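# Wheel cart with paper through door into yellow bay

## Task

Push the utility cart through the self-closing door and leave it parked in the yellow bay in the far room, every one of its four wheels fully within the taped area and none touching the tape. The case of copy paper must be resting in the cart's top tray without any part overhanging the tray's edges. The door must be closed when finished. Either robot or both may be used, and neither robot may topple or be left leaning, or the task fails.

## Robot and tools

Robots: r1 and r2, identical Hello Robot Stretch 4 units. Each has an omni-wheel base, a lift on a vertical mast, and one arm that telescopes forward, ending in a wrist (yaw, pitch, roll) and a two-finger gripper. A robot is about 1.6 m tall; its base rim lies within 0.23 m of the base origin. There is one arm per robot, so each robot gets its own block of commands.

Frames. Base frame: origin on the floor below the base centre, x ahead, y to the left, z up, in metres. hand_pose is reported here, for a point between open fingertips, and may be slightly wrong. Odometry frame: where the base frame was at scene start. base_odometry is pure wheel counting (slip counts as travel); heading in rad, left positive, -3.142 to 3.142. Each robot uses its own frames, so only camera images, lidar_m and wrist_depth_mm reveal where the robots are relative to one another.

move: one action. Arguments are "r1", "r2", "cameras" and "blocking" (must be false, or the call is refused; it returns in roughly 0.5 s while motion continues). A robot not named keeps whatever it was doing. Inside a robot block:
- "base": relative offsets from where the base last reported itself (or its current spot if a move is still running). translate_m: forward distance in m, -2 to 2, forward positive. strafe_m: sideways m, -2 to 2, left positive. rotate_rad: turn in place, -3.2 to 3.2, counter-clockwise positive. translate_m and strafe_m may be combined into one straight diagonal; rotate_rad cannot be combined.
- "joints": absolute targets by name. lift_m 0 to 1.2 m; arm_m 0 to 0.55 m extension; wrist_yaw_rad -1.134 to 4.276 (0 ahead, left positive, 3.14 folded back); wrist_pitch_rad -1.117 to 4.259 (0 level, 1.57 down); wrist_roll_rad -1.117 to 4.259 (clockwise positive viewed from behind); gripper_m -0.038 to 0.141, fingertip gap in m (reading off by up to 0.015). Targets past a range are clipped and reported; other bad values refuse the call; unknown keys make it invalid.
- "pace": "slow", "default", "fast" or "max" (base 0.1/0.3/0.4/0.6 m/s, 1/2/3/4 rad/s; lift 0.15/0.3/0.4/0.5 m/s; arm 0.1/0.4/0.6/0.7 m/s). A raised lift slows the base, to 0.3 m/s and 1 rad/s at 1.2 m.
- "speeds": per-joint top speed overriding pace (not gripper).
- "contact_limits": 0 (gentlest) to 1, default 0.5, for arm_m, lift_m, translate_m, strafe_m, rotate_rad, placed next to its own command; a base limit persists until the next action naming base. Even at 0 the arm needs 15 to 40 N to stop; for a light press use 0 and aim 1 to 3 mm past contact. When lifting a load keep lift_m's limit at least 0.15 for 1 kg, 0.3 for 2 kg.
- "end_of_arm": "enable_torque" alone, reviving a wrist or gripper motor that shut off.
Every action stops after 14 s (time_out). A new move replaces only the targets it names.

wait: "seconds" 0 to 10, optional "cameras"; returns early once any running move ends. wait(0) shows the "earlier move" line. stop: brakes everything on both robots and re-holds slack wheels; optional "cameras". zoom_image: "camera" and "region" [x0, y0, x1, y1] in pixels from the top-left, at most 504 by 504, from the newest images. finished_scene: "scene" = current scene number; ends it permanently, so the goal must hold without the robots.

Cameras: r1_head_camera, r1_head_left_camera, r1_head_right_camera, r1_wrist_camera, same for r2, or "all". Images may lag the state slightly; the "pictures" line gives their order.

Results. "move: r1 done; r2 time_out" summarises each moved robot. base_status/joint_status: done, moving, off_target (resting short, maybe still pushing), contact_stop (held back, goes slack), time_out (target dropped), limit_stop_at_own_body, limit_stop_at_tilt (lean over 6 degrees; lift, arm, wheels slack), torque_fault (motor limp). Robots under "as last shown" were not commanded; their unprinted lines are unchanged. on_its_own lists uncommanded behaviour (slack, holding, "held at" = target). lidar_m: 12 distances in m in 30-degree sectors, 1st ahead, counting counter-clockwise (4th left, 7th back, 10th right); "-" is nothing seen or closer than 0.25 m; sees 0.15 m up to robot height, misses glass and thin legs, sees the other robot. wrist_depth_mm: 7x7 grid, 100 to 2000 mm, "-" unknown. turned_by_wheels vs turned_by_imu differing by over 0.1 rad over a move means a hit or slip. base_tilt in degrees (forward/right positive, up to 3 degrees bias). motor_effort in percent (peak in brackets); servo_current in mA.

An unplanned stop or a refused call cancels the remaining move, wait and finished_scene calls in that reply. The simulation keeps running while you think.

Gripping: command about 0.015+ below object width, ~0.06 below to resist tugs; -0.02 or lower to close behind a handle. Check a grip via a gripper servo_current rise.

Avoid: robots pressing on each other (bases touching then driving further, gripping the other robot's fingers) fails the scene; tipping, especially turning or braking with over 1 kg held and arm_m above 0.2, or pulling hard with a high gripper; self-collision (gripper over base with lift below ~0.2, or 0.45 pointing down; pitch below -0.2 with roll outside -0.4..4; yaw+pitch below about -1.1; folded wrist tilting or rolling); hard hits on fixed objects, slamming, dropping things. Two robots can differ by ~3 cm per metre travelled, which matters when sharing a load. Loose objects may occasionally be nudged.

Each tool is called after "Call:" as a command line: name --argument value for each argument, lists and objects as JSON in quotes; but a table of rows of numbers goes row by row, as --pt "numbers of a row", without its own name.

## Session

Call:
move --blocking false --cameras '["all"]'

Scene clock: 0.00 s.
r1.base_odometry: x=+0.000 y=+0.000 heading=+0.000
r1.turned_by_wheels: +0.000
r1.turned_by_imu: +0.000
r1.base_tilt: forward=-1.6 right=+1.3
r1.lidar_m: 0.96 1.73 2.02 2.40 3.92 1.60 0.85 0.77 0.78 0.89 0.77 0.78
r1.base_status: not commanded
r1.joint_positions: lift_m=+0.124 arm_m=+0.000 wrist_yaw_rad=+3.194 wrist_pitch_rad=+0.002 wrist_roll_rad=+0.000 gripper_m=+0.056
r1.joint_status: not commanded
r1.measured_speeds: all 0
r1.motor_effort: lift_m=+19 arm_m=-4 wheel_0=-2 wheel_1=+1 wheel_2=+0
r1.servo_current: wrist_yaw_rad=59 wrist_pitch_rad=46 wrist_roll_rad=46 gripper_m=39
r1.hand_pose: x=-0.1216 y=+0.0722 z=+0.3019 quat_wxyz=(-0.026, -0.001, +0.000, +1.000) (m; r1's base frame)
r1.wrist_depth_mm: - 135 - - - - - / - 123 135 - - - - / - 121 191 - - - - / 110 136 194 - - - - / 137 - - - 1618 - - / 226 - 190 1098 188 1160 1118 / 224 163 750 798 768 768 759
r2.base_odometry: x=+0.000 y=+0.000 heading=+0.000
r2.turned_by_wheels: +0.000
r2.turned_by_imu: +0.000
r2.base_tilt: forward=-0.6 right=+0.1
r2.lidar_m: 1.29 1.32 1.58 2.33 2.36 2.78 1.41 1.41 2.77 2.39 2.42 1.48
r2.base_status: not commanded
r2.joint_positions: lift_m=+0.200 arm_m=+0.000 wrist_yaw_rad=+3.211 wrist_pitch_rad=+0.001 wrist_roll_rad=+0.000 gripper_m=+0.056
r2.joint_status: not commanded
r2.measured_speeds: all 0
r2.motor_effort: lift_m=+18 arm_m=-4 wheel_0=-1 wheel_1=+1 wheel_2=+1
r2.servo_current: wrist_yaw_rad=46 wrist_pitch_rad=39 wrist_roll_rad=52 gripper_m=52
r2.hand_pose: x=-0.1229 y=+0.0671 z=+0.3779 quat_wxyz=(-0.035, -0.001, +0.000, +0.999) (m; r2's base frame)
r2.wrist_depth_mm: - - 137 - - - - / - - 137 - - - - / - 109 138 - - - - / - 140 175 - - - - / 214 - - - - - - / 213 1281 196 1255 190 1336 1182 / 208 243 866 - - 854 878
pictures: r1_head_camera, r1_head_left_camera, r1_head_right_camera, r1_wrist_camera, r2_head_camera, r2_head_left_camera, r2_head_right_camera, r2_wrist_camera
Images, in order (width x height): r1_head_camera 420x560, r1_head_left_camera 420x672, r1_head_right_camera 420x672, r1_wrist_camera 616x392, r2_head_camera 420x560, r2_head_left_camera 420x672, r2_head_right_camera 420x672, r2_wrist_camera 616x392.

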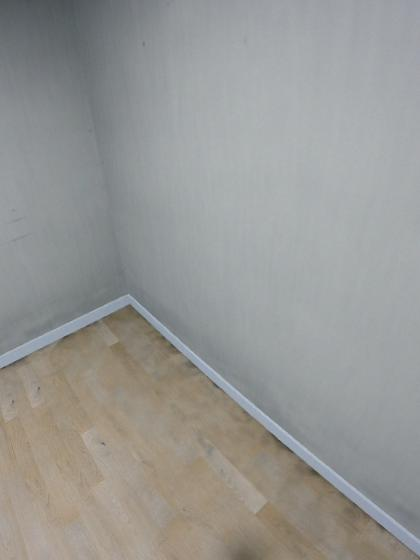

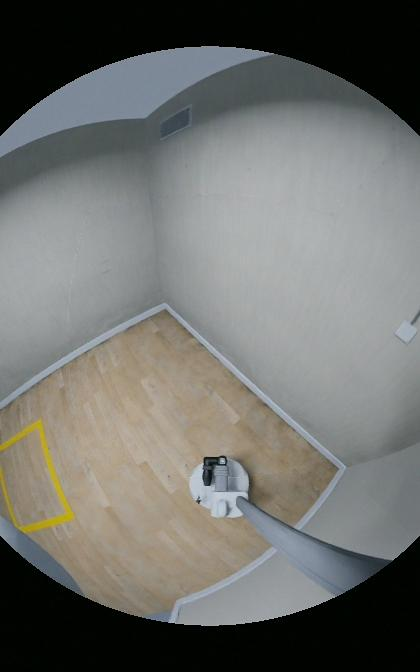

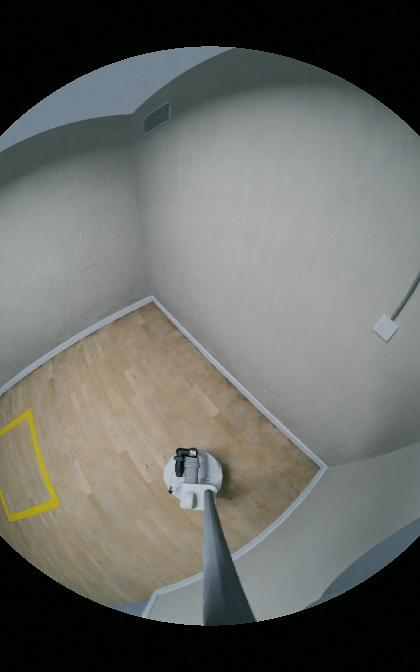

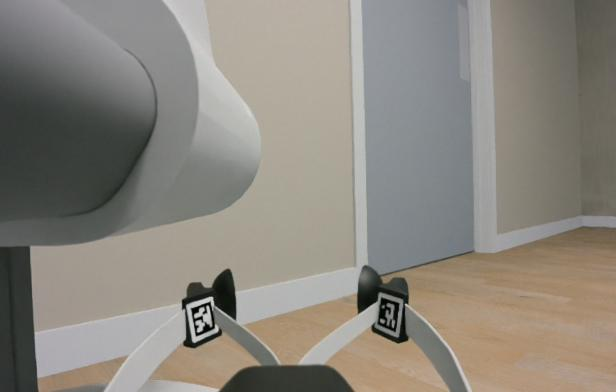

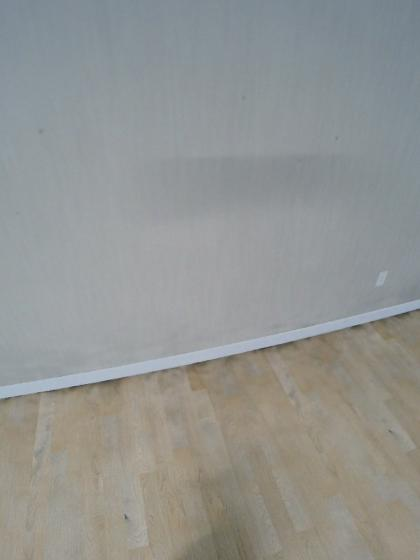

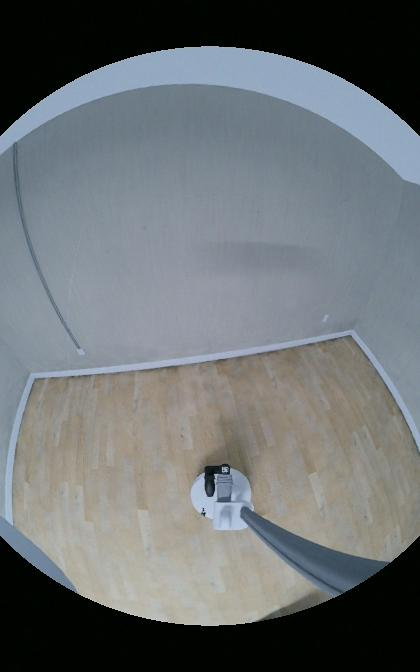

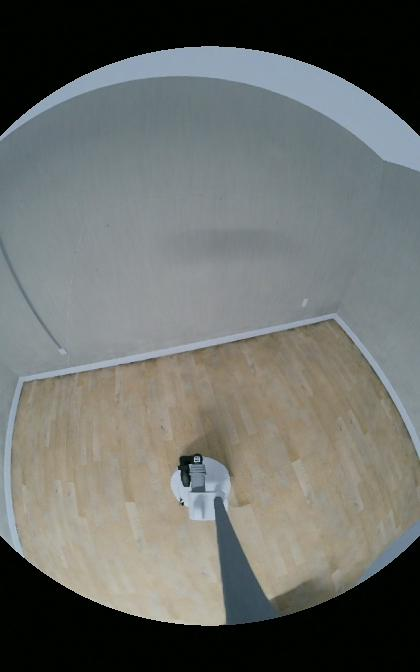

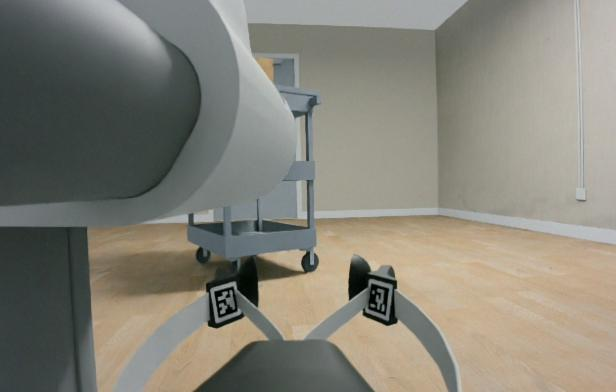

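Call:
move --blocking false --cameras '[]' --r1 '{"base": {"rotate_rad": 2.9}, "joints": {"lift_m": 0.75}, "pace": "fast"}' --r2 '{"base": {"rotate_rad": -2.95}, "joints": {"lift_m": 0.92}, "pace": "fast"}'

Call:
wait --seconds 1.2 --cameras '[]'

Call:
move --blocking false --cameras '[]' --r1 '{"joints": {"wrist_yaw_rad": 0, "wrist_roll_rad": 1.57, "gripper_m": 0.12}}' --r2 '{"joints": {"wrist_yaw_rad": 0, "gripper_m": 0.12}}'

Call:
wait --seconds 2.5 --cameras '[]'

Call:
wait --seconds 0.3 --cameras '["r1_head_camera", "r1_head_left_camera", "r2_head_camera", "r2_head_left_camera", "r2_head_right_camera"]'

Scene clock: 23.33 s.
move: r1 moving; r2 moving
r1.base_odometry: x=+0.000 y=+0.000 heading=+0.379
r1.turned_by_wheels: +0.379
r1.turned_by_imu: +0.380
r1.base_tilt: forward=-1.6 right=+1.3
r1.lidar_m: 1.35 2.02 2.22 3.48 2.07 0.95 0.78 0.74 0.86 0.79 0.72 0.87
r1.base_status: rotate_rad moving
r1.joint_positions: lift_m=+0.187 arm_m=+0.000 wrist_yaw_rad=+3.194 wrist_pitch_rad=+0.002 wrist_roll_rad=+0.000 gripper_m=+0.056
r1.joint_status: lift_m moving
r1.measured_speeds: translate_m=+0.001 strafe_m=-0.001 rotate_rad=+1.461 lift_m=+0.244 arm_m=+0.000 wrist_yaw_rad=+0.000 wrist_pitch_rad=+0.000 wrist_roll_rad=+0.000
r1.motor_effort: lift_m=+25(28) arm_m=-4(4) wheel_0=-9(11) wheel_1=-8(9) wheel_2=-8(9)
r1.servo_current: wrist_yaw_rad=46(59) wrist_pitch_rad=39(52) wrist_roll_rad=33(65) gripper_m=39(46)
r1.hand_pose: x=-0.1216 y=+0.0722 z=+0.3649 quat_wxyz=(-0.026, -0.001, +0.000, +1.000) (m; r1's base frame)
r1.wrist_depth_mm: - 135 - - - - - / - 123 135 - - 1205 - / - 121 192 - - 1229 - / 111 136 195 - - 1205 - / 137 - - - - 1205 - / 216 - 190 - 188 1182 1308 / 223 151 189 143 854 866 917
r2.base_odometry: x=+0.000 y=+0.000 heading=-0.379
r2.turned_by_wheels: -0.379
r2.turned_by_imu: -0.367
r2.base_tilt: forward=-0.7 right=+0.0
r2.lidar_m: 1.41 1.28 1.36 1.78 2.35 2.35 3.14 1.40 3.75 2.54 2.39 2.03
r2.base_status: rotate_rad moving
r2.joint_positions: lift_m=+0.263 arm_m=+0.000 wrist_yaw_rad=+3.211 wrist_pitch_rad=+0.001 wrist_roll_rad=+0.000 gripper_m=+0.056
r2.joint_status: lift_m moving
r2.measured_speeds: translate_m=-0.001 strafe_m=+0.001 rotate_rad=-1.461 lift_m=+0.244 arm_m=+0.000 wrist_yaw_rad=+0.000 wrist_pitch_rad=+0.000 wrist_roll_rad=+0.000
r2.motor_effort: lift_m=+24(25) arm_m=-4(4) wheel_0=+13(13) wheel_1=+11(12) wheel_2=+12(12)
r2.servo_current: wrist_yaw_rad=52(52) wrist_pitch_rad=46(46) wrist_roll_rad=52(65) gripper_m=46(52)
r2.hand_pose: x=-0.1229 y=+0.0671 z=+0.4410 quat_wxyz=(-0.035, -0.001, +0.000, +0.999) (m; r2's base frame)
r2.wrist_depth_mm: - - 137 - - - - / - - 137 - - - - / - 110 138 - - - - / - 140 176 - - - - / 215 - - - - - - / 213 1430 195 1499 190 1537 1336 / 208 242 1060 - - 1025 991
pictures: none
No camera images: "cameras" was empty.

Scene clock: 24.53 s.
earlier move: r1 moving; r2 moving
r1.base_odometry: x=+0.000 y=+0.000 heading=+2.797
r1.turned_by_wheels: +2.417
r1.turned_by_imu: +2.431
r1.base_tilt: forward=-1.6 right=+1.3
r1.lidar_m: 1.16 0.81 0.75 0.77 0.82 0.76 0.80 1.06 2.00 2.12 2.77 3.74
r1.base_status: rotate_rad moving
r1.joint_positions: lift_m=+0.641 arm_m=+0.000 wrist_yaw_rad=+3.194 wrist_pitch_rad=+0.002 wrist_roll_rad=+0.000 gripper_m=+0.056
r1.joint_status: lift_m moving
r1.measured_speeds: translate_m=+0.000 strafe_m=+0.000 rotate_rad=+0.832 lift_m=+0.338 arm_m=+0.000 wrist_yaw_rad=+0.000 wrist_pitch_rad=+0.000 wrist_roll_rad=+0.000
r1.motor_effort: lift_m=+24(28) arm_m=-4(4) wheel_0=-2(11) wheel_1=+1(10) wheel_2=-1(11)
r1.servo_current: wrist_yaw_rad=59(65) wrist_pitch_rad=46(52) wrist_roll_rad=59(65) gripper_m=39(46)
r1.hand_pose: x=-0.1216 y=+0.0722 z=+0.8182 quat_wxyz=(-0.026, -0.001, +0.000, +1.000) (m; r1's base frame)
r1.wrist_depth_mm: - 135 - - - - - / - 123 135 - - - - / - 121 190 - - - - / 111 136 194 - - - - / 137 - - - - - - / 216 - 190 - 189 - - / - 140 - 136 - - -
r2.base_odometry: x=+0.000 y=+0.000 heading=-2.832
r2.turned_by_wheels: -2.453
r2.turned_by_imu: -2.388
r2.base_tilt: forward=-0.6 right=+0.1
r2.lidar_m: 1.41 3.11 2.45 2.38 1.71 1.34 1.31 1.37 2.13 2.34 2.53 1.58
r2.base_status: rotate_rad moving
r2.joint_positions: lift_m=+0.721 arm_m=+0.000 wrist_yaw_rad=+3.211 wrist_pitch_rad=+0.001 wrist_roll_rad=+0.000 gripper_m=+0.056
r2.joint_status: lift_m moving
r2.measured_speeds: translate_m=-0.001 strafe_m=-0.001 rotate_rad=-0.893 lift_m=+0.400 arm_m=+0.000 wrist_yaw_rad=+0.000 wrist_pitch_rad=+0.000 wrist_roll_rad=+0.000
r2.motor_effort: lift_m=+21(26) arm_m=-4(4) wheel_0=+4(15) wheel_1=+3(14) wheel_2=+1(12)
r2.servo_current: wrist_yaw_rad=39(52) wrist_pitch_rad=46(46) wrist_roll_rad=39(65) gripper_m=52(52)
r2.hand_pose: x=-0.1228 y=+0.0671 z=+0.8992 quat_wxyz=(-0.035, -0.001, +0.000, +0.999) (m; r2's base frame)
r2.wrist_depth_mm: - - 137 - - - - / - 107 137 - - - - / - 113 138 236 - - - / - 140 165 - - - - / 216 - - - - - - / 213 - 189 - 188 - - / 211 122 - - - - -
wait: 1.20 s; no rest
pictures: none
No camera images: "cameras" was empty.

Scene clock: 25.03 s.
earlier move: r1 moving; r2 moving
move: r1 moving; r2 moving
r1.base_odometry: x=+0.000 y=+0.000 heading=+2.900
r1.turned_by_wheels: +0.104
r1.turned_by_imu: +0.104
r1.base_tilt: forward=-1.6 right=+1.3
r1.lidar_m: 1.03 0.77 0.74 0.79 0.79 0.78 0.82 1.19 2.04 2.16 3.07 2.53
r1.base_status: rotate_rad moving
r1.joint_positions: lift_m=+0.743 arm_m=+0.000 wrist_yaw_rad=+2.607 wrist_pitch_rad=+0.002 wrist_roll_rad=+0.582 gripper_m=+0.075
r1.joint_status: lift_m moving; wrist_yaw_rad moving; wrist_roll_rad moving; gripper_m moving
r1.measured_speeds: translate_m=+0.000 strafe_m=+0.000 rotate_rad=+0.000 lift_m=+0.088 arm_m=+0.000 wrist_yaw_rad=-1.821 wrist_pitch_rad=+0.000 wrist_roll_rad=+1.820
r1.motor_effort: lift_m=+25(27) arm_m=-3(4) wheel_0=+0(3) wheel_1=+1(1) wheel_2=+1(1)
r1.servo_current: wrist_yaw_rad=91(124) wrist_pitch_rad=46(46) wrist_roll_rad=111(111) gripper_m=98(98)
r1.hand_pose: x=-0.0328 y=+0.2221 z=+0.9208 quat_wxyz=(+0.253, +0.075, +0.277, +0.924) (m; r1's base frame)
r1.wrist_depth_mm: - - - - - - - / - - - - - - - / - - - - - - - / - - - - - - - / - - - - - - - / - - 192 - 186 - - / - 145 - 137 - - -
r2.base_odometry: x=+0.000 y=+0.000 heading=-2.950
r2.turned_by_wheels: -0.117
r2.turned_by_imu: -0.114
r2.base_tilt: forward=-0.7 right=+0.1
r2.lidar_m: 1.39 3.47 2.48 2.38 1.91 1.36 1.31 1.36 1.86 2.32 2.44 3.29
r2.base_status: rotate_rad moving
r2.joint_positions: lift_m=+0.881 arm_m=+0.000 wrist_yaw_rad=+2.649 wrist_pitch_rad=+0.001 wrist_roll_rad=+0.000 gripper_m=+0.075
r2.joint_status: lift_m moving; wrist_yaw_rad moving; gripper_m moving
r2.measured_speeds: translate_m=+0.000 strafe_m=+0.000 rotate_rad=+0.000 lift_m=+0.206 arm_m=+0.000 wrist_yaw_rad=-1.736 wrist_pitch_rad=+0.000 wrist_roll_rad=+0.000
r2.motor_effort: lift_m=+23(24) arm_m=-4(4) wheel_0=-2(7) wheel_1=+2(3) wheel_2=+3(3)
r2.servo_current: wrist_yaw_rad=98(130) wrist_pitch_rad=46(46) wrist_roll_rad=52(52) gripper_m=78(104)
r2.hand_pose: x=-0.0419 y=+0.2133 z=+1.0585 quat_wxyz=(+0.244, -0.001, +0.000, +0.970) (m; r2's base frame)
r2.wrist_depth_mm: - - - - - - - / - - - - - - - / 232 - - - - - - / - - - - - - - / - - - - - - - / - - 189 - 187 - - / - - - - - - -
pictures: none
No camera images: "cameras" was empty.

Scene clock: 26.93 s.
earlier move: r1 done; r2 moving
r1.base_odometry: x=+0.000 y=+0.000 heading=+2.900
r1.turned_by_wheels: +0.000
r1.turned_by_imu: +0.000
r1.base_tilt: forward=-1.6 right=+1.3
r1.lidar_m: 1.03 0.78 0.74 0.79 0.77 0.77 0.83 1.20 2.03 2.14 3.06 2.52
r1.base_status: done
r1.joint_positions: lift_m=+0.750 arm_m=+0.000 wrist_yaw_rad=+0.003 wrist_pitch_rad=+0.002 wrist_roll_rad=+1.568 gripper_m=+0.120
r1.joint_status: all done
r1.measured_speeds: all 0
r1.motor_effort: lift_m=+24(27) arm_m=-3(4) wheel_0=+0(3) wheel_1=+1(1) wheel_2=+1(1)
r1.servo_current: wrist_yaw_rad=39(124) wrist_pitch_rad=39(46) wrist_roll_rad=33(111) gripper_m=39(98)
r1.hand_pose: x=+0.4595 y=-0.0867 z=+0.9272 quat_wxyz=(+0.708, +0.706, +0.002, +0.000) (m; r1's base frame)
r1.wrist_depth_mm: - - - - - 1808 1281 / - - - - - 1863 1281 / - - - - - 1808 1336 / 1537 - - - - 1661 1336 / - - - - - - 1281 / - 193 - - 190 196 - / - 139 - 144 - - -
r2.base_odometry: x=+0.000 y=+0.000 heading=-2.950
r2.turned_by_wheels: +0.000
r2.turned_by_imu: +0.000
r2.base_tilt: forward=-0.7 right=+0.1
r2.lidar_m: 1.40 3.49 2.50 2.40 1.93 1.38 1.31 1.38 1.84 2.32 2.42 3.31
r2.base_status: done
r2.joint_positions: lift_m=+0.920 arm_m=+0.000 wrist_yaw_rad=+0.003 wrist_pitch_rad=+0.001 wrist_roll_rad=+0.000 gripper_m=+0.120
r2.joint_status: lift_m moving; wrist_yaw_rad moving; the others done
r2.measured_speeds: all 0
r2.motor_effort: lift_m=+21(24) arm_m=-4(4) wheel_0=+2(7) wheel_1=+1(3) wheel_2=+3(3)
r2.servo_current: wrist_yaw_rad=78(130) wrist_pitch_rad=39(46) wrist_roll_rad=46(59) gripper_m=52(117)
r2.hand_pose: x=+0.4596 y=-0.0866 z=+1.0977 quat_wxyz=(+1.000, +0.000, +0.001, +0.001) (m; r2's base frame)
r2.wrist_depth_mm: - - - - - - - / - - - - - - - / - - - - - - - / - - - - - - - / - - - 1499 - - - / - - 198 1863 200 - - / - - - - - - -
wait: 1.90 of 2.5 s (r1 has come to rest)
pictures: none
No camera images: "cameras" was empty.

Scene clock: 26.97 s.
earlier move: r2 done
r1.base_odometry: x=+0.000 y=+0.000 heading=+2.900
r1.turned_by_wheels: +0.000
r1.turned_by_imu: +0.000
r1.base_tilt: forward=-1.6 right=+1.3
r1.lidar_m: 1.06 0.78 0.74 0.78 0.80 0.77 0.83 1.20 2.03 2.13 3.04 2.52
r1.base_status: done
r1.joint_positions: lift_m=+0.750 arm_m=+0.000 wrist_yaw_rad=+0.003 wrist_pitch_rad=+0.002 wrist_roll_rad=+1.568 gripper_m=+0.120
r1.joint_status: all done
r1.measured_speeds: all 0
r1.motor_effort: lift_m=+24(27) arm_m=-3(4) wheel_0=+0(3) wheel_1=+0(1) wheel_2=+1(1)
r1.servo_current: wrist_yaw_rad=33(124) wrist_pitch_rad=46(46) wrist_roll_rad=52(111) gripper_m=39(98)
r1.hand_pose: x=+0.4595 y=-0.0867 z=+0.9272 quat_wxyz=(+0.708, +0.706, +0.002, +0.000) (m; r1's base frame)
r1.wrist_depth_mm: - - - - - 1863 1281 / - - - - - 1808 1336 / - - - - - 1808 1336 / 1618 - - - - 1661 1336 / - - - - - - 1255 / - 193 - - 191 197 - / - 139 - 145 - - -
r2.base_odometry: x=+0.000 y=+0.000 heading=-2.950
r2.turned_by_wheels: +0.000
r2.turned_by_imu: +0.000
r2.base_tilt: forward=-0.7 right=+0.0
r2.lidar_m: 1.42 3.46 2.51 2.38 1.89 1.40 1.29 1.34 1.85 2.33 2.41 3.29
r2.base_status: done
r2.joint_positions: lift_m=+0.920 arm_m=+0.000 wrist_yaw_rad=+0.003 wrist_pitch_rad=+0.001 wrist_roll_rad=+0.000 gripper_m=+0.120
r2.joint_status: all done
r2.measured_speeds: all 0
r2.motor_effort: lift_m=+21(24) arm_m=-4(4) wheel_0=+2(7) wheel_1=+1(3) wheel_2=+2(3)
r2.servo_current: wrist_yaw_rad=26(130) wrist_pitch_rad=46(46) wrist_roll_rad=46(59) gripper_m=52(117)
r2.hand_pose: x=+0.4596 y=-0.0866 z=+1.0977 quat_wxyz=(+1.000, +0.000, +0.001, +0.001) (m; r2's base frame)
r2.wrist_depth_mm: - - - - - - - / - - - - - - - / - - - - - - - / - - - - - - - / - - - 1537 - - - / - - 198 1921 198 - - / - - - - - - -
wait: 0.03 of 0.3 s (r2 has come to rest)
pictures: r1_head_camera, r1_head_left_camera, r2_head_camera, r2_head_left_camera, r2_head_right_camera
Images, in order (width x height): r1_head_camera 420x560, r1_head_left_camera 420x672, r2_head_camera 420x560, r2_head_left_camera 420x672, r2_head_right_camera 420x672.

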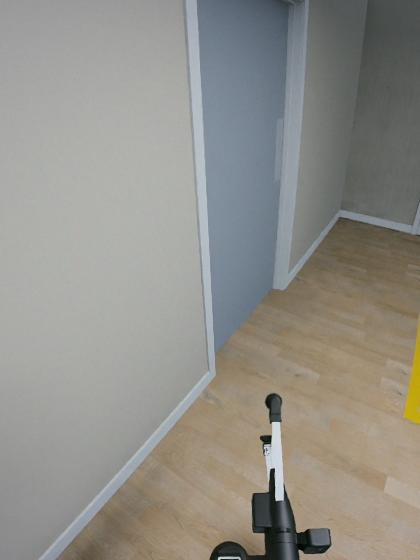

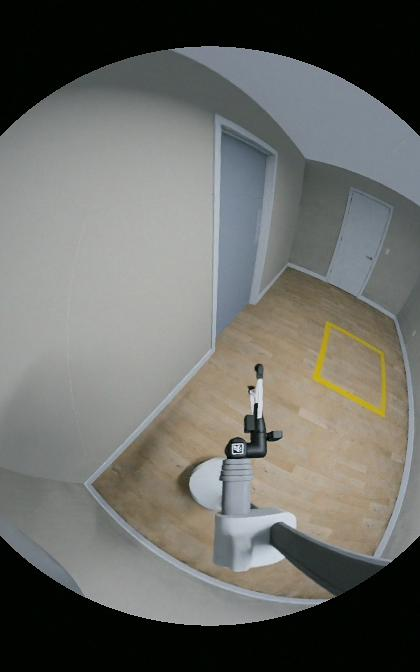

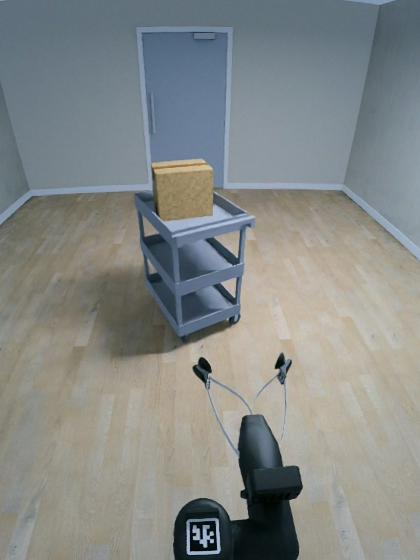

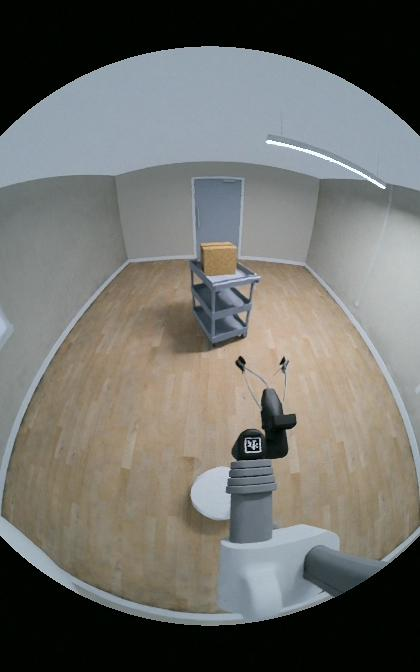

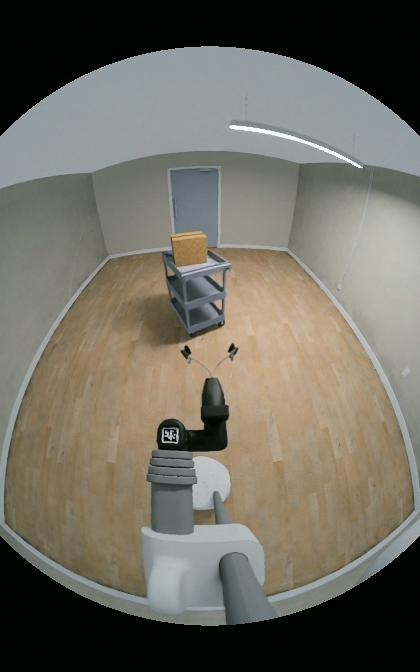

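Call:
zoom_image --camera "r2_head_camera" --region '[90, 0, 300, 360]'

Call:
zoom_image --camera "r1_head_camera" --region '[100, 0, 420, 480]'

Scaled by 1.400 from the camera's 420x560 image, which has a finer 1200x1600 frame.

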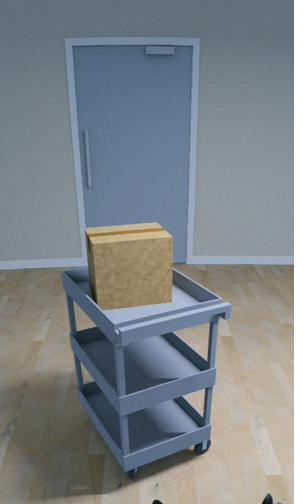

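Scaled by 1.050 from the camera's 420x560 image, which has a finer 600x800 frame.

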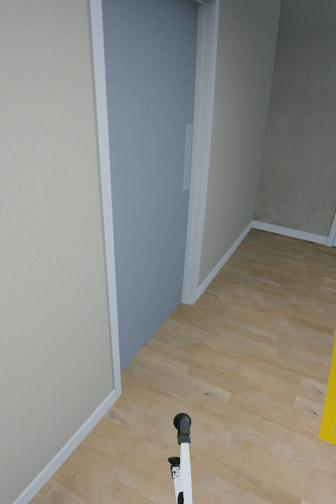

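Call:
move --blocking false --cameras '[]' --r1 '{"base": {"rotate_rad": -0.575}}' --r2 '{"base": {"translate_m": 0.85, "strafe_m": -0.138}, "joints": {"lift_m": 0.684, "wrist_roll_rad": 1.57}}'

Call:
wait --seconds 2.0 --cameras '["r1_head_camera", "r1_head_left_camera", "r1_head_right_camera"]'

Call:
wait --seconds 3.0 --cameras '[]'

Call:
move --blocking false --cameras '[]' --r2 '{"base": {"rotate_rad": 0.4}}'

Call:
wait --seconds 2.0 --cameras '["r2_head_camera", "r2_wrist_camera"]'

Scene clock: 151.77 s.
move: r1 moving; r2 moving
r1.base_odometry: x=+0.000 y=+0.000 heading=+2.647
r1.turned_by_wheels: -0.253
r1.turned_by_imu: -0.254
r1.base_tilt: forward=-1.6 right=+1.3
r1.lidar_m: 1.56 0.88 0.74 0.75 0.87 0.76 0.78 0.95 1.85 2.02 2.47 3.91
r1.base_status: rotate_rad moving
r1.joint_positions: lift_m=+0.750 arm_m=+0.000 wrist_yaw_rad=+0.003 wrist_pitch_rad=+0.002 wrist_roll_rad=+1.568 gripper_m=+0.120
r1.joint_status: not commanded
r1.measured_speeds: translate_m=+0.000 strafe_m=+0.000 rotate_rad=-0.973 lift_m=+0.000 arm_m=+0.000 wrist_yaw_rad=+0.000 wrist_pitch_rad=+0.000 wrist_roll_rad=+0.000
r1.motor_effort: lift_m=+24(24) arm_m=-1(1) wheel_0=+8(8) wheel_1=+7(9) wheel_2=+8(8)
r1.servo_current: wrist_yaw_rad=52(65) wrist_pitch_rad=39(46) wrist_roll_rad=39(65) gripper_m=39(52)
r1.hand_pose: x=+0.4595 y=-0.0867 z=+0.9272 quat_wxyz=(+0.708, +0.706, +0.002, +0.000) (m; r1's base frame)
r1.wrist_depth_mm: - - - - - 1808 1308 / - - - - - 1863 1308 / - - - - - 1921 1336 / - - - - - 1921 1336 / 1708 - - - - 1708 1366 / - 193 - - 190 196 1308 / - 139 - 145 - - -
r2.base_odometry: x=-0.032 y=-0.001 heading=-2.949
r2.turned_by_wheels: +0.000
r2.turned_by_imu: +0.001
r2.base_tilt: forward=-0.7 right=+0.1
r2.lidar_m: 1.35 3.48 2.52 2.40 1.98 1.42 1.33 1.40 1.91 2.32 2.43 3.27
r2.base_status: translate_m moving; strafe_m moving
r2.joint_positions: lift_m=+0.882 arm_m=+0.000 wrist_yaw_rad=+0.003 wrist_pitch_rad=+0.001 wrist_roll_rad=+0.588 gripper_m=+0.120
r2.joint_status: lift_m moving; wrist_roll_rad moving
r2.measured_speeds: translate_m=+0.121 strafe_m=-0.019 rotate_rad=+0.003 lift_m=-0.146 arm_m=+0.000 wrist_yaw_rad=+0.000 wrist_pitch_rad=+0.000 wrist_roll_rad=+1.820
r2.motor_effort: lift_m=+10(17) arm_m=-4(4) wheel_0=+10(12) wheel_1=+7(7) wheel_2=-12(13)
r2.servo_current: wrist_yaw_rad=46(52) wrist_pitch_rad=46(46) wrist_roll_rad=91(104) gripper_m=52(52)
r2.hand_pose: x=+0.4596 y=-0.0866 z=+1.0602 quat_wxyz=(+0.957, +0.290, +0.001, +0.001) (m; r2's base frame)
r2.wrist_depth_mm: - - - - - - - / - - - - - - - / - - - - - - - / - - - - - - - / - - - 1464 - - - / - - 198 1229 192 1863 1708 / - - - - - 1618 1397
pictures: none
No camera images: "cameras" was empty.

Scene clock: 152.63 s.
earlier move: r1 done; r2 moving
r1.base_odometry: x=+0.000 y=+0.000 heading=+2.325
r1.turned_by_wheels: -0.322
r1.turned_by_imu: -0.324
r1.base_tilt: forward=-1.6 right=+1.3
r1.lidar_m: 3.00 1.08 0.78 0.73 0.79 0.80 0.78 0.82 1.12 2.00 2.07 2.89
r1.base_status: done
r1.joint_positions: lift_m=+0.750 arm_m=+0.000 wrist_yaw_rad=+0.002 wrist_pitch_rad=+0.002 wrist_roll_rad=+1.568 gripper_m=+0.120
r1.joint_status: not commanded
r1.measured_speeds: all 0
r1.motor_effort: lift_m=+23(24) arm_m=-1(1) wheel_0=+1(8) wheel_1=+0(9) wheel_2=+1(8)
r1.servo_current: wrist_yaw_rad=52(78) wrist_pitch_rad=33(46) wrist_roll_rad=59(65) gripper_m=46(52)
r1.hand_pose: x=+0.4595 y=-0.0868 z=+0.9272 quat_wxyz=(+0.708, +0.706, +0.001, +0.000) (m; r1's base frame)
r1.wrist_depth_mm: - - - - - 1863 1366 / - - - - - 1863 1366 / - - - - - - 1366 / - - - - - 1921 1366 / - - - - - 1983 1366 / - - - - - 213 1308 / - - - 145 - 1921 1366
r2.base_odometry: x=-0.233 y=-0.007 heading=-2.949
r2.turned_by_wheels: +0.000
r2.turned_by_imu: +0.000
r2.base_tilt: forward=-0.7 right=+0.1
r2.lidar_m: 1.16 3.51 2.51 2.43 2.26 1.64 1.54 1.60 2.17 2.28 2.37 3.25
r2.base_status: translate_m moving; strafe_m moving
r2.joint_positions: lift_m=+0.709 arm_m=+0.000 wrist_yaw_rad=+0.003 wrist_pitch_rad=+0.001 wrist_roll_rad=+1.568 gripper_m=+0.120
r2.joint_status: lift_m moving; wrist_roll_rad moving
r2.measured_speeds: translate_m=+0.294 strafe_m=-0.048 rotate_rad=-0.006 lift_m=-0.126 arm_m=+0.000 wrist_yaw_rad=+0.000 wrist_pitch_rad=+0.000 wrist_roll_rad=+0.000
r2.motor_effort: lift_m=+14(17) arm_m=-4(4) wheel_0=+8(13) wheel_1=+4(7) wheel_2=-9(14)
r2.servo_current: wrist_yaw_rad=46(52) wrist_pitch_rad=39(46) wrist_roll_rad=65(104) gripper_m=52(59)
r2.hand_pose: x=+0.4596 y=-0.0866 z=+0.8867 quat_wxyz=(+0.708, +0.706, +0.001, +0.001) (m; r2's base frame)
r2.wrist_depth_mm: - - - - - 1756 1229 / - - - - - 1756 1205 / - - - - - 1808 1255 / - - - - - 1464 1205 / - - - 1255 - - 1138 / - - 198 991 199 1464 1182 / - - - - - 1808 1255
wait: 0.87 of 2 s (r1 has come to rest)
pictures: r1_head_camera, r1_head_left_camera, r1_head_right_camera
Images, in order (width x height): r1_head_camera 420x560, r1_head_left_camera 420x672, r1_head_right_camera 420x672.

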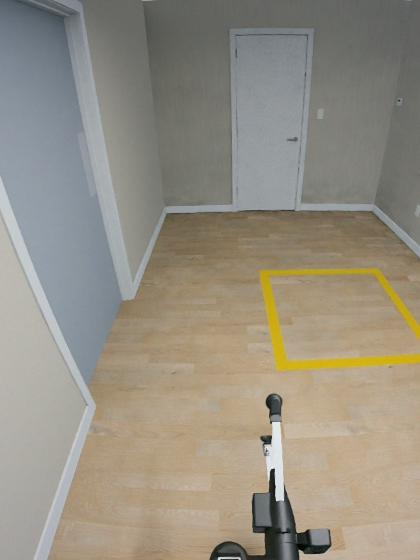

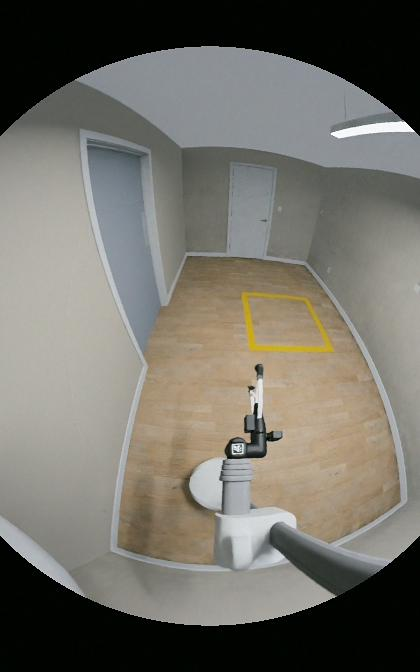

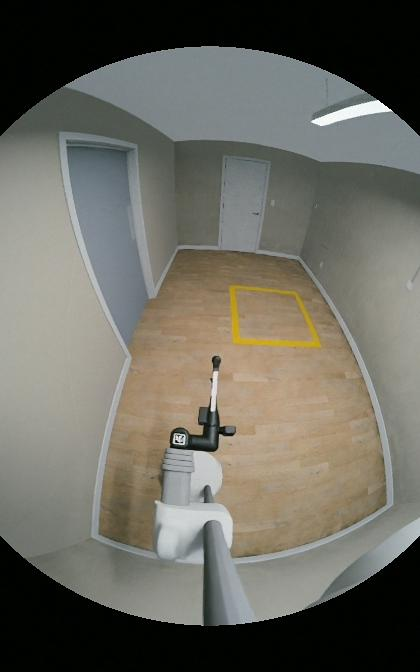

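Scene clock: 155.60 s.
earlier move: r2 done
r1.base_odometry: x=+0.000 y=+0.000 heading=+2.325
r1.turned_by_wheels: +0.000
r1.turned_by_imu: +0.000
r1.base_tilt: forward=-1.6 right=+1.2
r1.lidar_m: 2.99 1.10 0.78 0.74 0.79 0.81 0.77 0.82 1.13 2.01 2.09 2.88
r1.base_status: done
r1.joint_positions: lift_m=+0.750 arm_m=+0.000 wrist_yaw_rad=+0.002 wrist_pitch_rad=+0.002 wrist_roll_rad=+1.568 gripper_m=+0.120
r1.joint_status: not commanded
r1.measured_speeds: all 0
r1.motor_effort: lift_m=+24(24) arm_m=-3(3) wheel_0=+2(8) wheel_1=+0(9) wheel_2=+1(8)
r1.servo_current: wrist_yaw_rad=52(78) wrist_pitch_rad=39(52) wrist_roll_rad=46(65) gripper_m=46(52)
r1.hand_pose: x=+0.4595 y=-0.0868 z=+0.9272 quat_wxyz=(+0.708, +0.706, +0.001, +0.000) (m; r1's base frame)
r1.wrist_depth_mm: - - - - - 1808 1336 / - - - - - 1863 1397 / - - - - - - 1336 / - - - - - 1921 1336 / - - - - - 1921 1366 / - - - - - 214 1366 / - - - 145 - 1921 1366
r2.base_odometry: x=-0.861 y=-0.027 heading=-2.949
r2.turned_by_wheels: +0.000
r2.turned_by_imu: +0.001
r2.base_tilt: forward=-0.7 right=+0.0
r2.lidar_m: 0.60 0.57 2.66 2.54 2.62 2.25 2.15 2.23 2.30 2.17 2.27 3.10
r2.base_status: done
r2.joint_positions: lift_m=+0.684 arm_m=+0.000 wrist_yaw_rad=+0.003 wrist_pitch_rad=+0.001 wrist_roll_rad=+1.568 gripper_m=+0.120
r2.joint_status: all done
r2.measured_speeds: all 0
r2.motor_effort: lift_m=+14(17) arm_m=-4(4) wheel_0=+4(13) wheel_1=+3(7) wheel_2=-5(14)
r2.servo_current: wrist_yaw_rad=46(65) wrist_pitch_rad=39(46) wrist_roll_rad=46(104) gripper_m=52(59)
r2.hand_pose: x=+0.4596 y=-0.0866 z=+0.8622 quat_wxyz=(+0.708, +0.706, +0.001, +0.001) (m; r2's base frame)
r2.wrist_depth_mm: - - - - - 1708 1182 / - - - - - 1708 1205 / - - - - - 1708 1182 / - - - 544 - 1537 554 / - - - 521 - 854 508 / - - 217 480 196 - 477 / - - 661 - - - 452
wait: 2.97 of 3 s (r2 has come to rest)
pictures: none
No camera images: "cameras" was empty.

Scene clock: 156.10 s.
move: r2 moving
r1: as last shown
r1.base_tilt: forward=-1.6 right=+1.3
r1.lidar_m: 3.00 1.07 0.79 0.73 0.77 0.79 0.77 0.81 1.15 2.03 2.10 2.89
r1.motor_effort: lift_m=+24(24) arm_m=-3(4) wheel_0=+2(2) wheel_1=+0(0) wheel_2=+1(1)
r1.servo_current: wrist_yaw_rad=52(59) wrist_pitch_rad=46(52) wrist_roll_rad=65(65) gripper_m=46(46)
r1.wrist_depth_mm: - - - - - 1863 1366 / - - - - - 1863 1397 / - - - - - - 1336 / - - - - - 1921 1336 / - - - - - 1921 1336 / - - - - - 213 1336 / - - - 145 - 1921 1366
r2.base_odometry: x=-0.860 y=-0.027 heading=-2.703
r2.turned_by_wheels: +0.246
r2.turned_by_imu: +0.240
r2.base_tilt: forward=-0.7 right=+0.1
r2.lidar_m: 0.58 3.04 2.54 2.53 2.54 2.15 2.14 2.48 2.19 2.16 2.51 0.63
r2.base_status: rotate_rad moving
r2.joint_positions: lift_m=+0.684 arm_m=+0.000 wrist_yaw_rad=+0.003 wrist_pitch_rad=+0.001 wrist_roll_rad=+1.568 gripper_m=+0.120
r2.joint_status: not commanded
r2.measured_speeds: translate_m=+0.000 strafe_m=+0.002 rotate_rad=+0.836 lift_m=+0.000 arm_m=+0.000 wrist_yaw_rad=+0.000 wrist_pitch_rad=+0.000 wrist_roll_rad=+0.000
r2.motor_effort: lift_m=+14(14) arm_m=-4(4) wheel_0=-5(11) wheel_1=-7(9) wheel_2=-9(11)
r2.servo_current: wrist_yaw_rad=46(65) wrist_pitch_rad=33(52) wrist_roll_rad=39(59) gripper_m=52(59)
r2.hand_pose: x=+0.4595 y=-0.0867 z=+0.8622 quat_wxyz=(+0.708, +0.706, +0.001, +0.001) (m; r2's base frame)
r2.wrist_depth_mm: - - - - - 1708 1182 / - - - 492 - 1921 492 / - - - 477 - 778 477 / - - 676 462 - - 462 / - - 668 668 452 - 442 / - - 217 433 192 - 433 / - - - - - 1863 -
pictures: none
No camera images: "cameras" was empty.

Scene clock: 156.80 s.
earlier move: r2 done
r1.base_odometry: x=+0.000 y=+0.000 heading=+2.325
r1.turned_by_wheels: +0.000
r1.turned_by_imu: +0.000
r1.base_tilt: forward=-1.6 right=+1.2
r1.lidar_m: 2.98 1.09 0.79 0.74 0.79 0.80 0.77 0.79 1.11 2.02 2.10 2.91
r1.base_status: not commanded
r1.joint_positions: lift_m=+0.750 arm_m=+0.000 wrist_yaw_rad=+0.002 wrist_pitch_rad=+0.002 wrist_roll_rad=+1.568 gripper_m=+0.120
r1.joint_status: not commanded
r1.measured_speeds: all 0
r1.motor_effort: lift_m=+24(24) arm_m=-3(4) wheel_0=+1(2) wheel_1=+0(0) wheel_2=+1(1)
r1.servo_current: wrist_yaw_rad=52(65) wrist_pitch_rad=39(52) wrist_roll_rad=39(65) gripper_m=39(46)
r1.hand_pose: x=+0.4595 y=-0.0868 z=+0.9272 quat_wxyz=(+0.708, +0.706, +0.001, +0.000) (m; r1's base frame)
r1.wrist_depth_mm: - - - - - 1808 1397 / - - - - - 1863 1366 / - - - - - - 1336 / - - - - - 1921 1308 / - - - - - 1863 1366 / - - - - - 214 1366 / - - - 145 - 1983 1366
r2.base_odometry: x=-0.860 y=-0.027 heading=-2.550
r2.turned_by_wheels: +0.153
r2.turned_by_imu: +0.149
r2.base_tilt: forward=-0.7 right=+0.1
r2.lidar_m: 0.58 2.77 2.53 2.58 2.37 2.16 2.20 2.38 2.18 2.20 2.80 0.58
r2.base_status: done
r2.joint_positions: lift_m=+0.684 arm_m=+0.000 wrist_yaw_rad=+0.003 wrist_pitch_rad=+0.001 wrist_roll_rad=+1.568 gripper_m=+0.120
r2.joint_status: not commanded
r2.measured_speeds: all 0
r2.motor_effort: lift_m=+14(14) arm_m=-4(4) wheel_0=-2(11) wheel_1=-4(9) wheel_2=-3(11)
r2.servo_current: wrist_yaw_rad=52(65) wrist_pitch_rad=33(52) wrist_roll_rad=46(59) gripper_m=52(59)
r2.hand_pose: x=+0.4595 y=-0.0867 z=+0.8622 quat_wxyz=(+0.708, +0.706, +0.001, +0.001) (m; r2's base frame)
r2.wrist_depth_mm: - - - 424 - 699 - / - - 634 427 - - - / - - 640 421 1008 - 421 / - - 661 418 1025 - 421 / - - 683 415 418 - 418 / - - 198 355 200 418 1098 / - - - - - 1708 1205
wait: 0.70 of 2 s (r2 has come to rest)
pictures: r2_head_camera, r2_wrist_camera
Images, in order (width x height): r2_head_camera 420x560, r2_wrist_camera 616x392.

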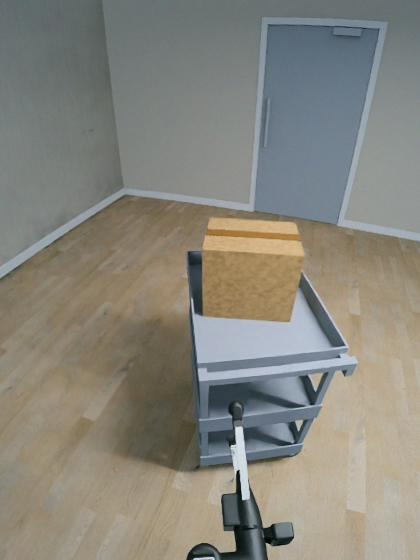

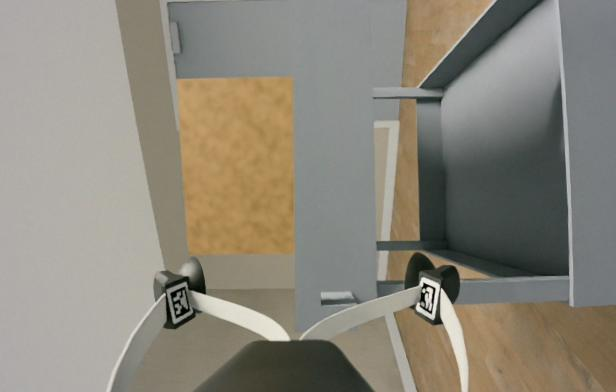

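Call:
move --blocking false --r2 '{"base": {"strafe_m": -0.10}}' --r1 '{"base": {"translate_m": 1.6}}' --cameras '["r2_head_camera"]'

Call:
wait --seconds 1.5 --cameras '["r2_head_camera", "r2_wrist_camera"]'

Scene clock: 228.80 s.
move: r1 moving; r2 moving
r1.base_odometry: x=-0.022 y=+0.023 heading=+2.325
r1.turned_by_wheels: +0.000
r1.turned_by_imu: +0.000
r1.base_tilt: forward=-1.6 right=+1.3
r1.lidar_m: 2.96 1.10 0.80 0.74 0.79 0.83 0.80 0.85 1.20 2.02 2.11 2.87
r1.base_status: translate_m moving
r1.joint_positions: lift_m=+0.750 arm_m=+0.000 wrist_yaw_rad=+0.002 wrist_pitch_rad=+0.002 wrist_roll_rad=+1.568 gripper_m=+0.120
r1.joint_status: not commanded
r1.measured_speeds: translate_m=+0.123 strafe_m=+0.001 rotate_rad=+0.002 lift_m=+0.000 arm_m=+0.000 wrist_yaw_rad=+0.000 wrist_pitch_rad=+0.000 wrist_roll_rad=+0.000
r1.motor_effort: lift_m=+24(24) arm_m=-3(4) wheel_0=+5(7) wheel_1=+4(7) wheel_2=-8(9)
r1.servo_current: wrist_yaw_rad=46(65) wrist_pitch_rad=39(46) wrist_roll_rad=52(52) gripper_m=46(46)
r1.hand_pose: x=+0.4595 y=-0.0868 z=+0.9272 quat_wxyz=(+0.708, +0.706, +0.001, +0.000) (m; r1's base frame)
r1.wrist_depth_mm: - - - - - 1921 1281 / - - - - - 1921 1308 / - - - - - - 1336 / - - - - - 1921 1366 / - - - - - 1921 1336 / - - - - - 213 1366 / - - - 145 - 1921 1336
r2.base_odometry: x=-0.881 y=+0.003 heading=-2.550
r2.turned_by_wheels: +0.000
r2.turned_by_imu: +0.000
r2.base_tilt: forward=-0.6 right=+0.1
r2.lidar_m: 0.57 2.83 2.54 2.62 2.38 2.16 2.21 2.37 2.15 2.18 2.73 0.62
r2.base_status: strafe_m moving
r2.joint_positions: lift_m=+0.684 arm_m=+0.000 wrist_yaw_rad=+0.003 wrist_pitch_rad=+0.001 wrist_roll_rad=+1.568 gripper_m=+0.120
r2.joint_status: not commanded
r2.measured_speeds: translate_m=+0.000 strafe_m=-0.139 rotate_rad=+0.002 lift_m=+0.000 arm_m=+0.000 wrist_yaw_rad=+0.000 wrist_pitch_rad=+0.000 wrist_roll_rad=+0.000
r2.motor_effort: lift_m=+14(14) arm_m=-4(4) wheel_0=+7(12) wheel_1=-11(13) wheel_2=+1(3)
r2.servo_current: wrist_yaw_rad=46(52) wrist_pitch_rad=39(46) wrist_roll_rad=46(52) gripper_m=52(52)
r2.hand_pose: x=+0.4595 y=-0.0867 z=+0.8622 quat_wxyz=(+0.708, +0.706, +0.001, +0.001) (m; r2's base frame)
r2.wrist_depth_mm: - - - 427 - 1708 430 / - - - 424 - 809 427 / - - 634 424 1025 - 424 / - - 654 418 1008 - 421 / - - 668 418 421 - 418 / - - 198 355 200 421 421 / - - - - - 1708 1182
pictures: r2_head_camera
Images, in order (width x height): r2_head_camera 420x560.

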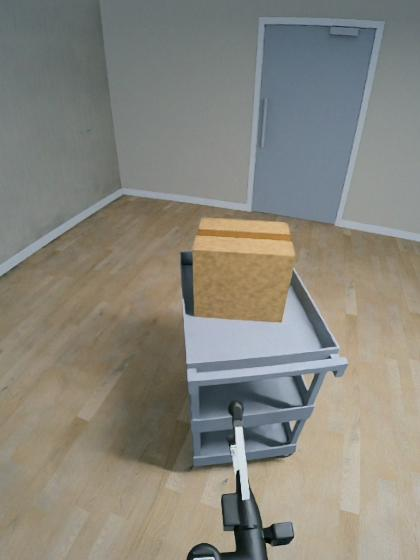

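Scene clock: 229.77 s.
earlier move: r1 moving; r2 done
r1.base_odometry: x=-0.179 y=+0.190 heading=+2.326
r1.turned_by_wheels: +0.000
r1.turned_by_imu: +0.000
r1.base_tilt: forward=-1.6 right=+1.3
r1.lidar_m: 2.95 1.08 0.78 0.74 0.79 1.07 1.02 1.07 1.51 2.01 2.10 2.88
r1.base_status: translate_m moving
r1.joint_positions: lift_m=+0.750 arm_m=+0.000 wrist_yaw_rad=+0.002 wrist_pitch_rad=+0.002 wrist_roll_rad=+1.568 gripper_m=+0.120
r1.joint_status: not commanded
r1.measured_speeds: translate_m=+0.301 strafe_m=+0.001 rotate_rad=+0.002 lift_m=+0.000 arm_m=+0.000 wrist_yaw_rad=+0.000 wrist_pitch_rad=+0.000 wrist_roll_rad=+0.000
r1.motor_effort: lift_m=+24(24) arm_m=-3(4) wheel_0=+3(8) wheel_1=+4(8) wheel_2=-4(10)
r1.servo_current: wrist_yaw_rad=39(65) wrist_pitch_rad=46(52) wrist_roll_rad=59(65) gripper_m=39(46)
r1.hand_pose: x=+0.4595 y=-0.0868 z=+0.9272 quat_wxyz=(+0.708, +0.706, +0.001, +0.000) (m; r1's base frame)
r1.wrist_depth_mm: - - - - - 1863 1308 / - - - - - 1921 1308 / - - - - - - 1308 / - - - - - 1983 1336 / - - - - - 1921 1308 / - - - - - 213 1336 / - - - 145 - 1983 1336
r2.base_odometry: x=-0.916 y=+0.056 heading=-2.550
r2.turned_by_wheels: +0.000
r2.turned_by_imu: +0.000
r2.base_tilt: forward=-0.7 right=+0.1
r2.lidar_m: 0.58 2.90 2.62 2.67 2.40 2.20 2.24 2.30 2.10 2.13 2.61 0.63
r2.base_status: done
r2.joint_positions: lift_m=+0.684 arm_m=+0.000 wrist_yaw_rad=+0.003 wrist_pitch_rad=+0.001 wrist_roll_rad=+1.568 gripper_m=+0.120
r2.joint_status: not commanded
r2.measured_speeds: all 0
r2.motor_effort: lift_m=+14(14) arm_m=-4(4) wheel_0=+2(12) wheel_1=-3(13) wheel_2=+0(3)
r2.servo_current: wrist_yaw_rad=46(59) wrist_pitch_rad=46(46) wrist_roll_rad=33(59) gripper_m=46(52)
r2.hand_pose: x=+0.4595 y=-0.0867 z=+0.8622 quat_wxyz=(+0.708, +0.706, +0.001, +0.001) (m; r2's base frame)
r2.wrist_depth_mm: - - - 427 - 1708 439 / - - - 433 - 1576 433 / - - 634 430 1025 - 427 / - - 640 427 1025 - 424 / - - 654 424 424 - 421 / - - 200 359 198 - - / - - - - - 436 421
wait: 0.97 of 1.5 s (r2 has come to rest)
pictures: r2_head_camera, r2_wrist_camera
Images, in order (width x height): r2_head_camera 420x560, r2_wrist_camera 616x392.

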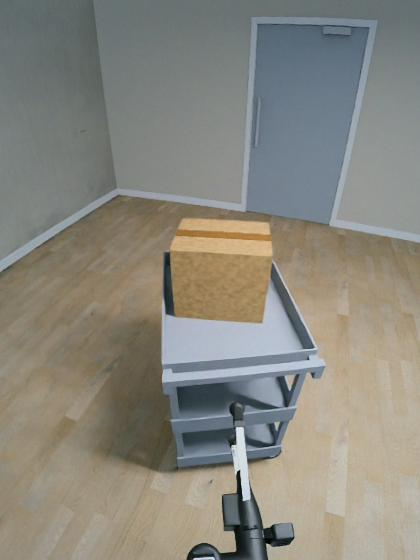

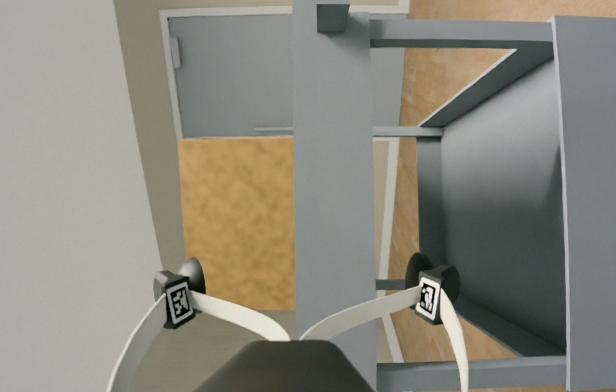

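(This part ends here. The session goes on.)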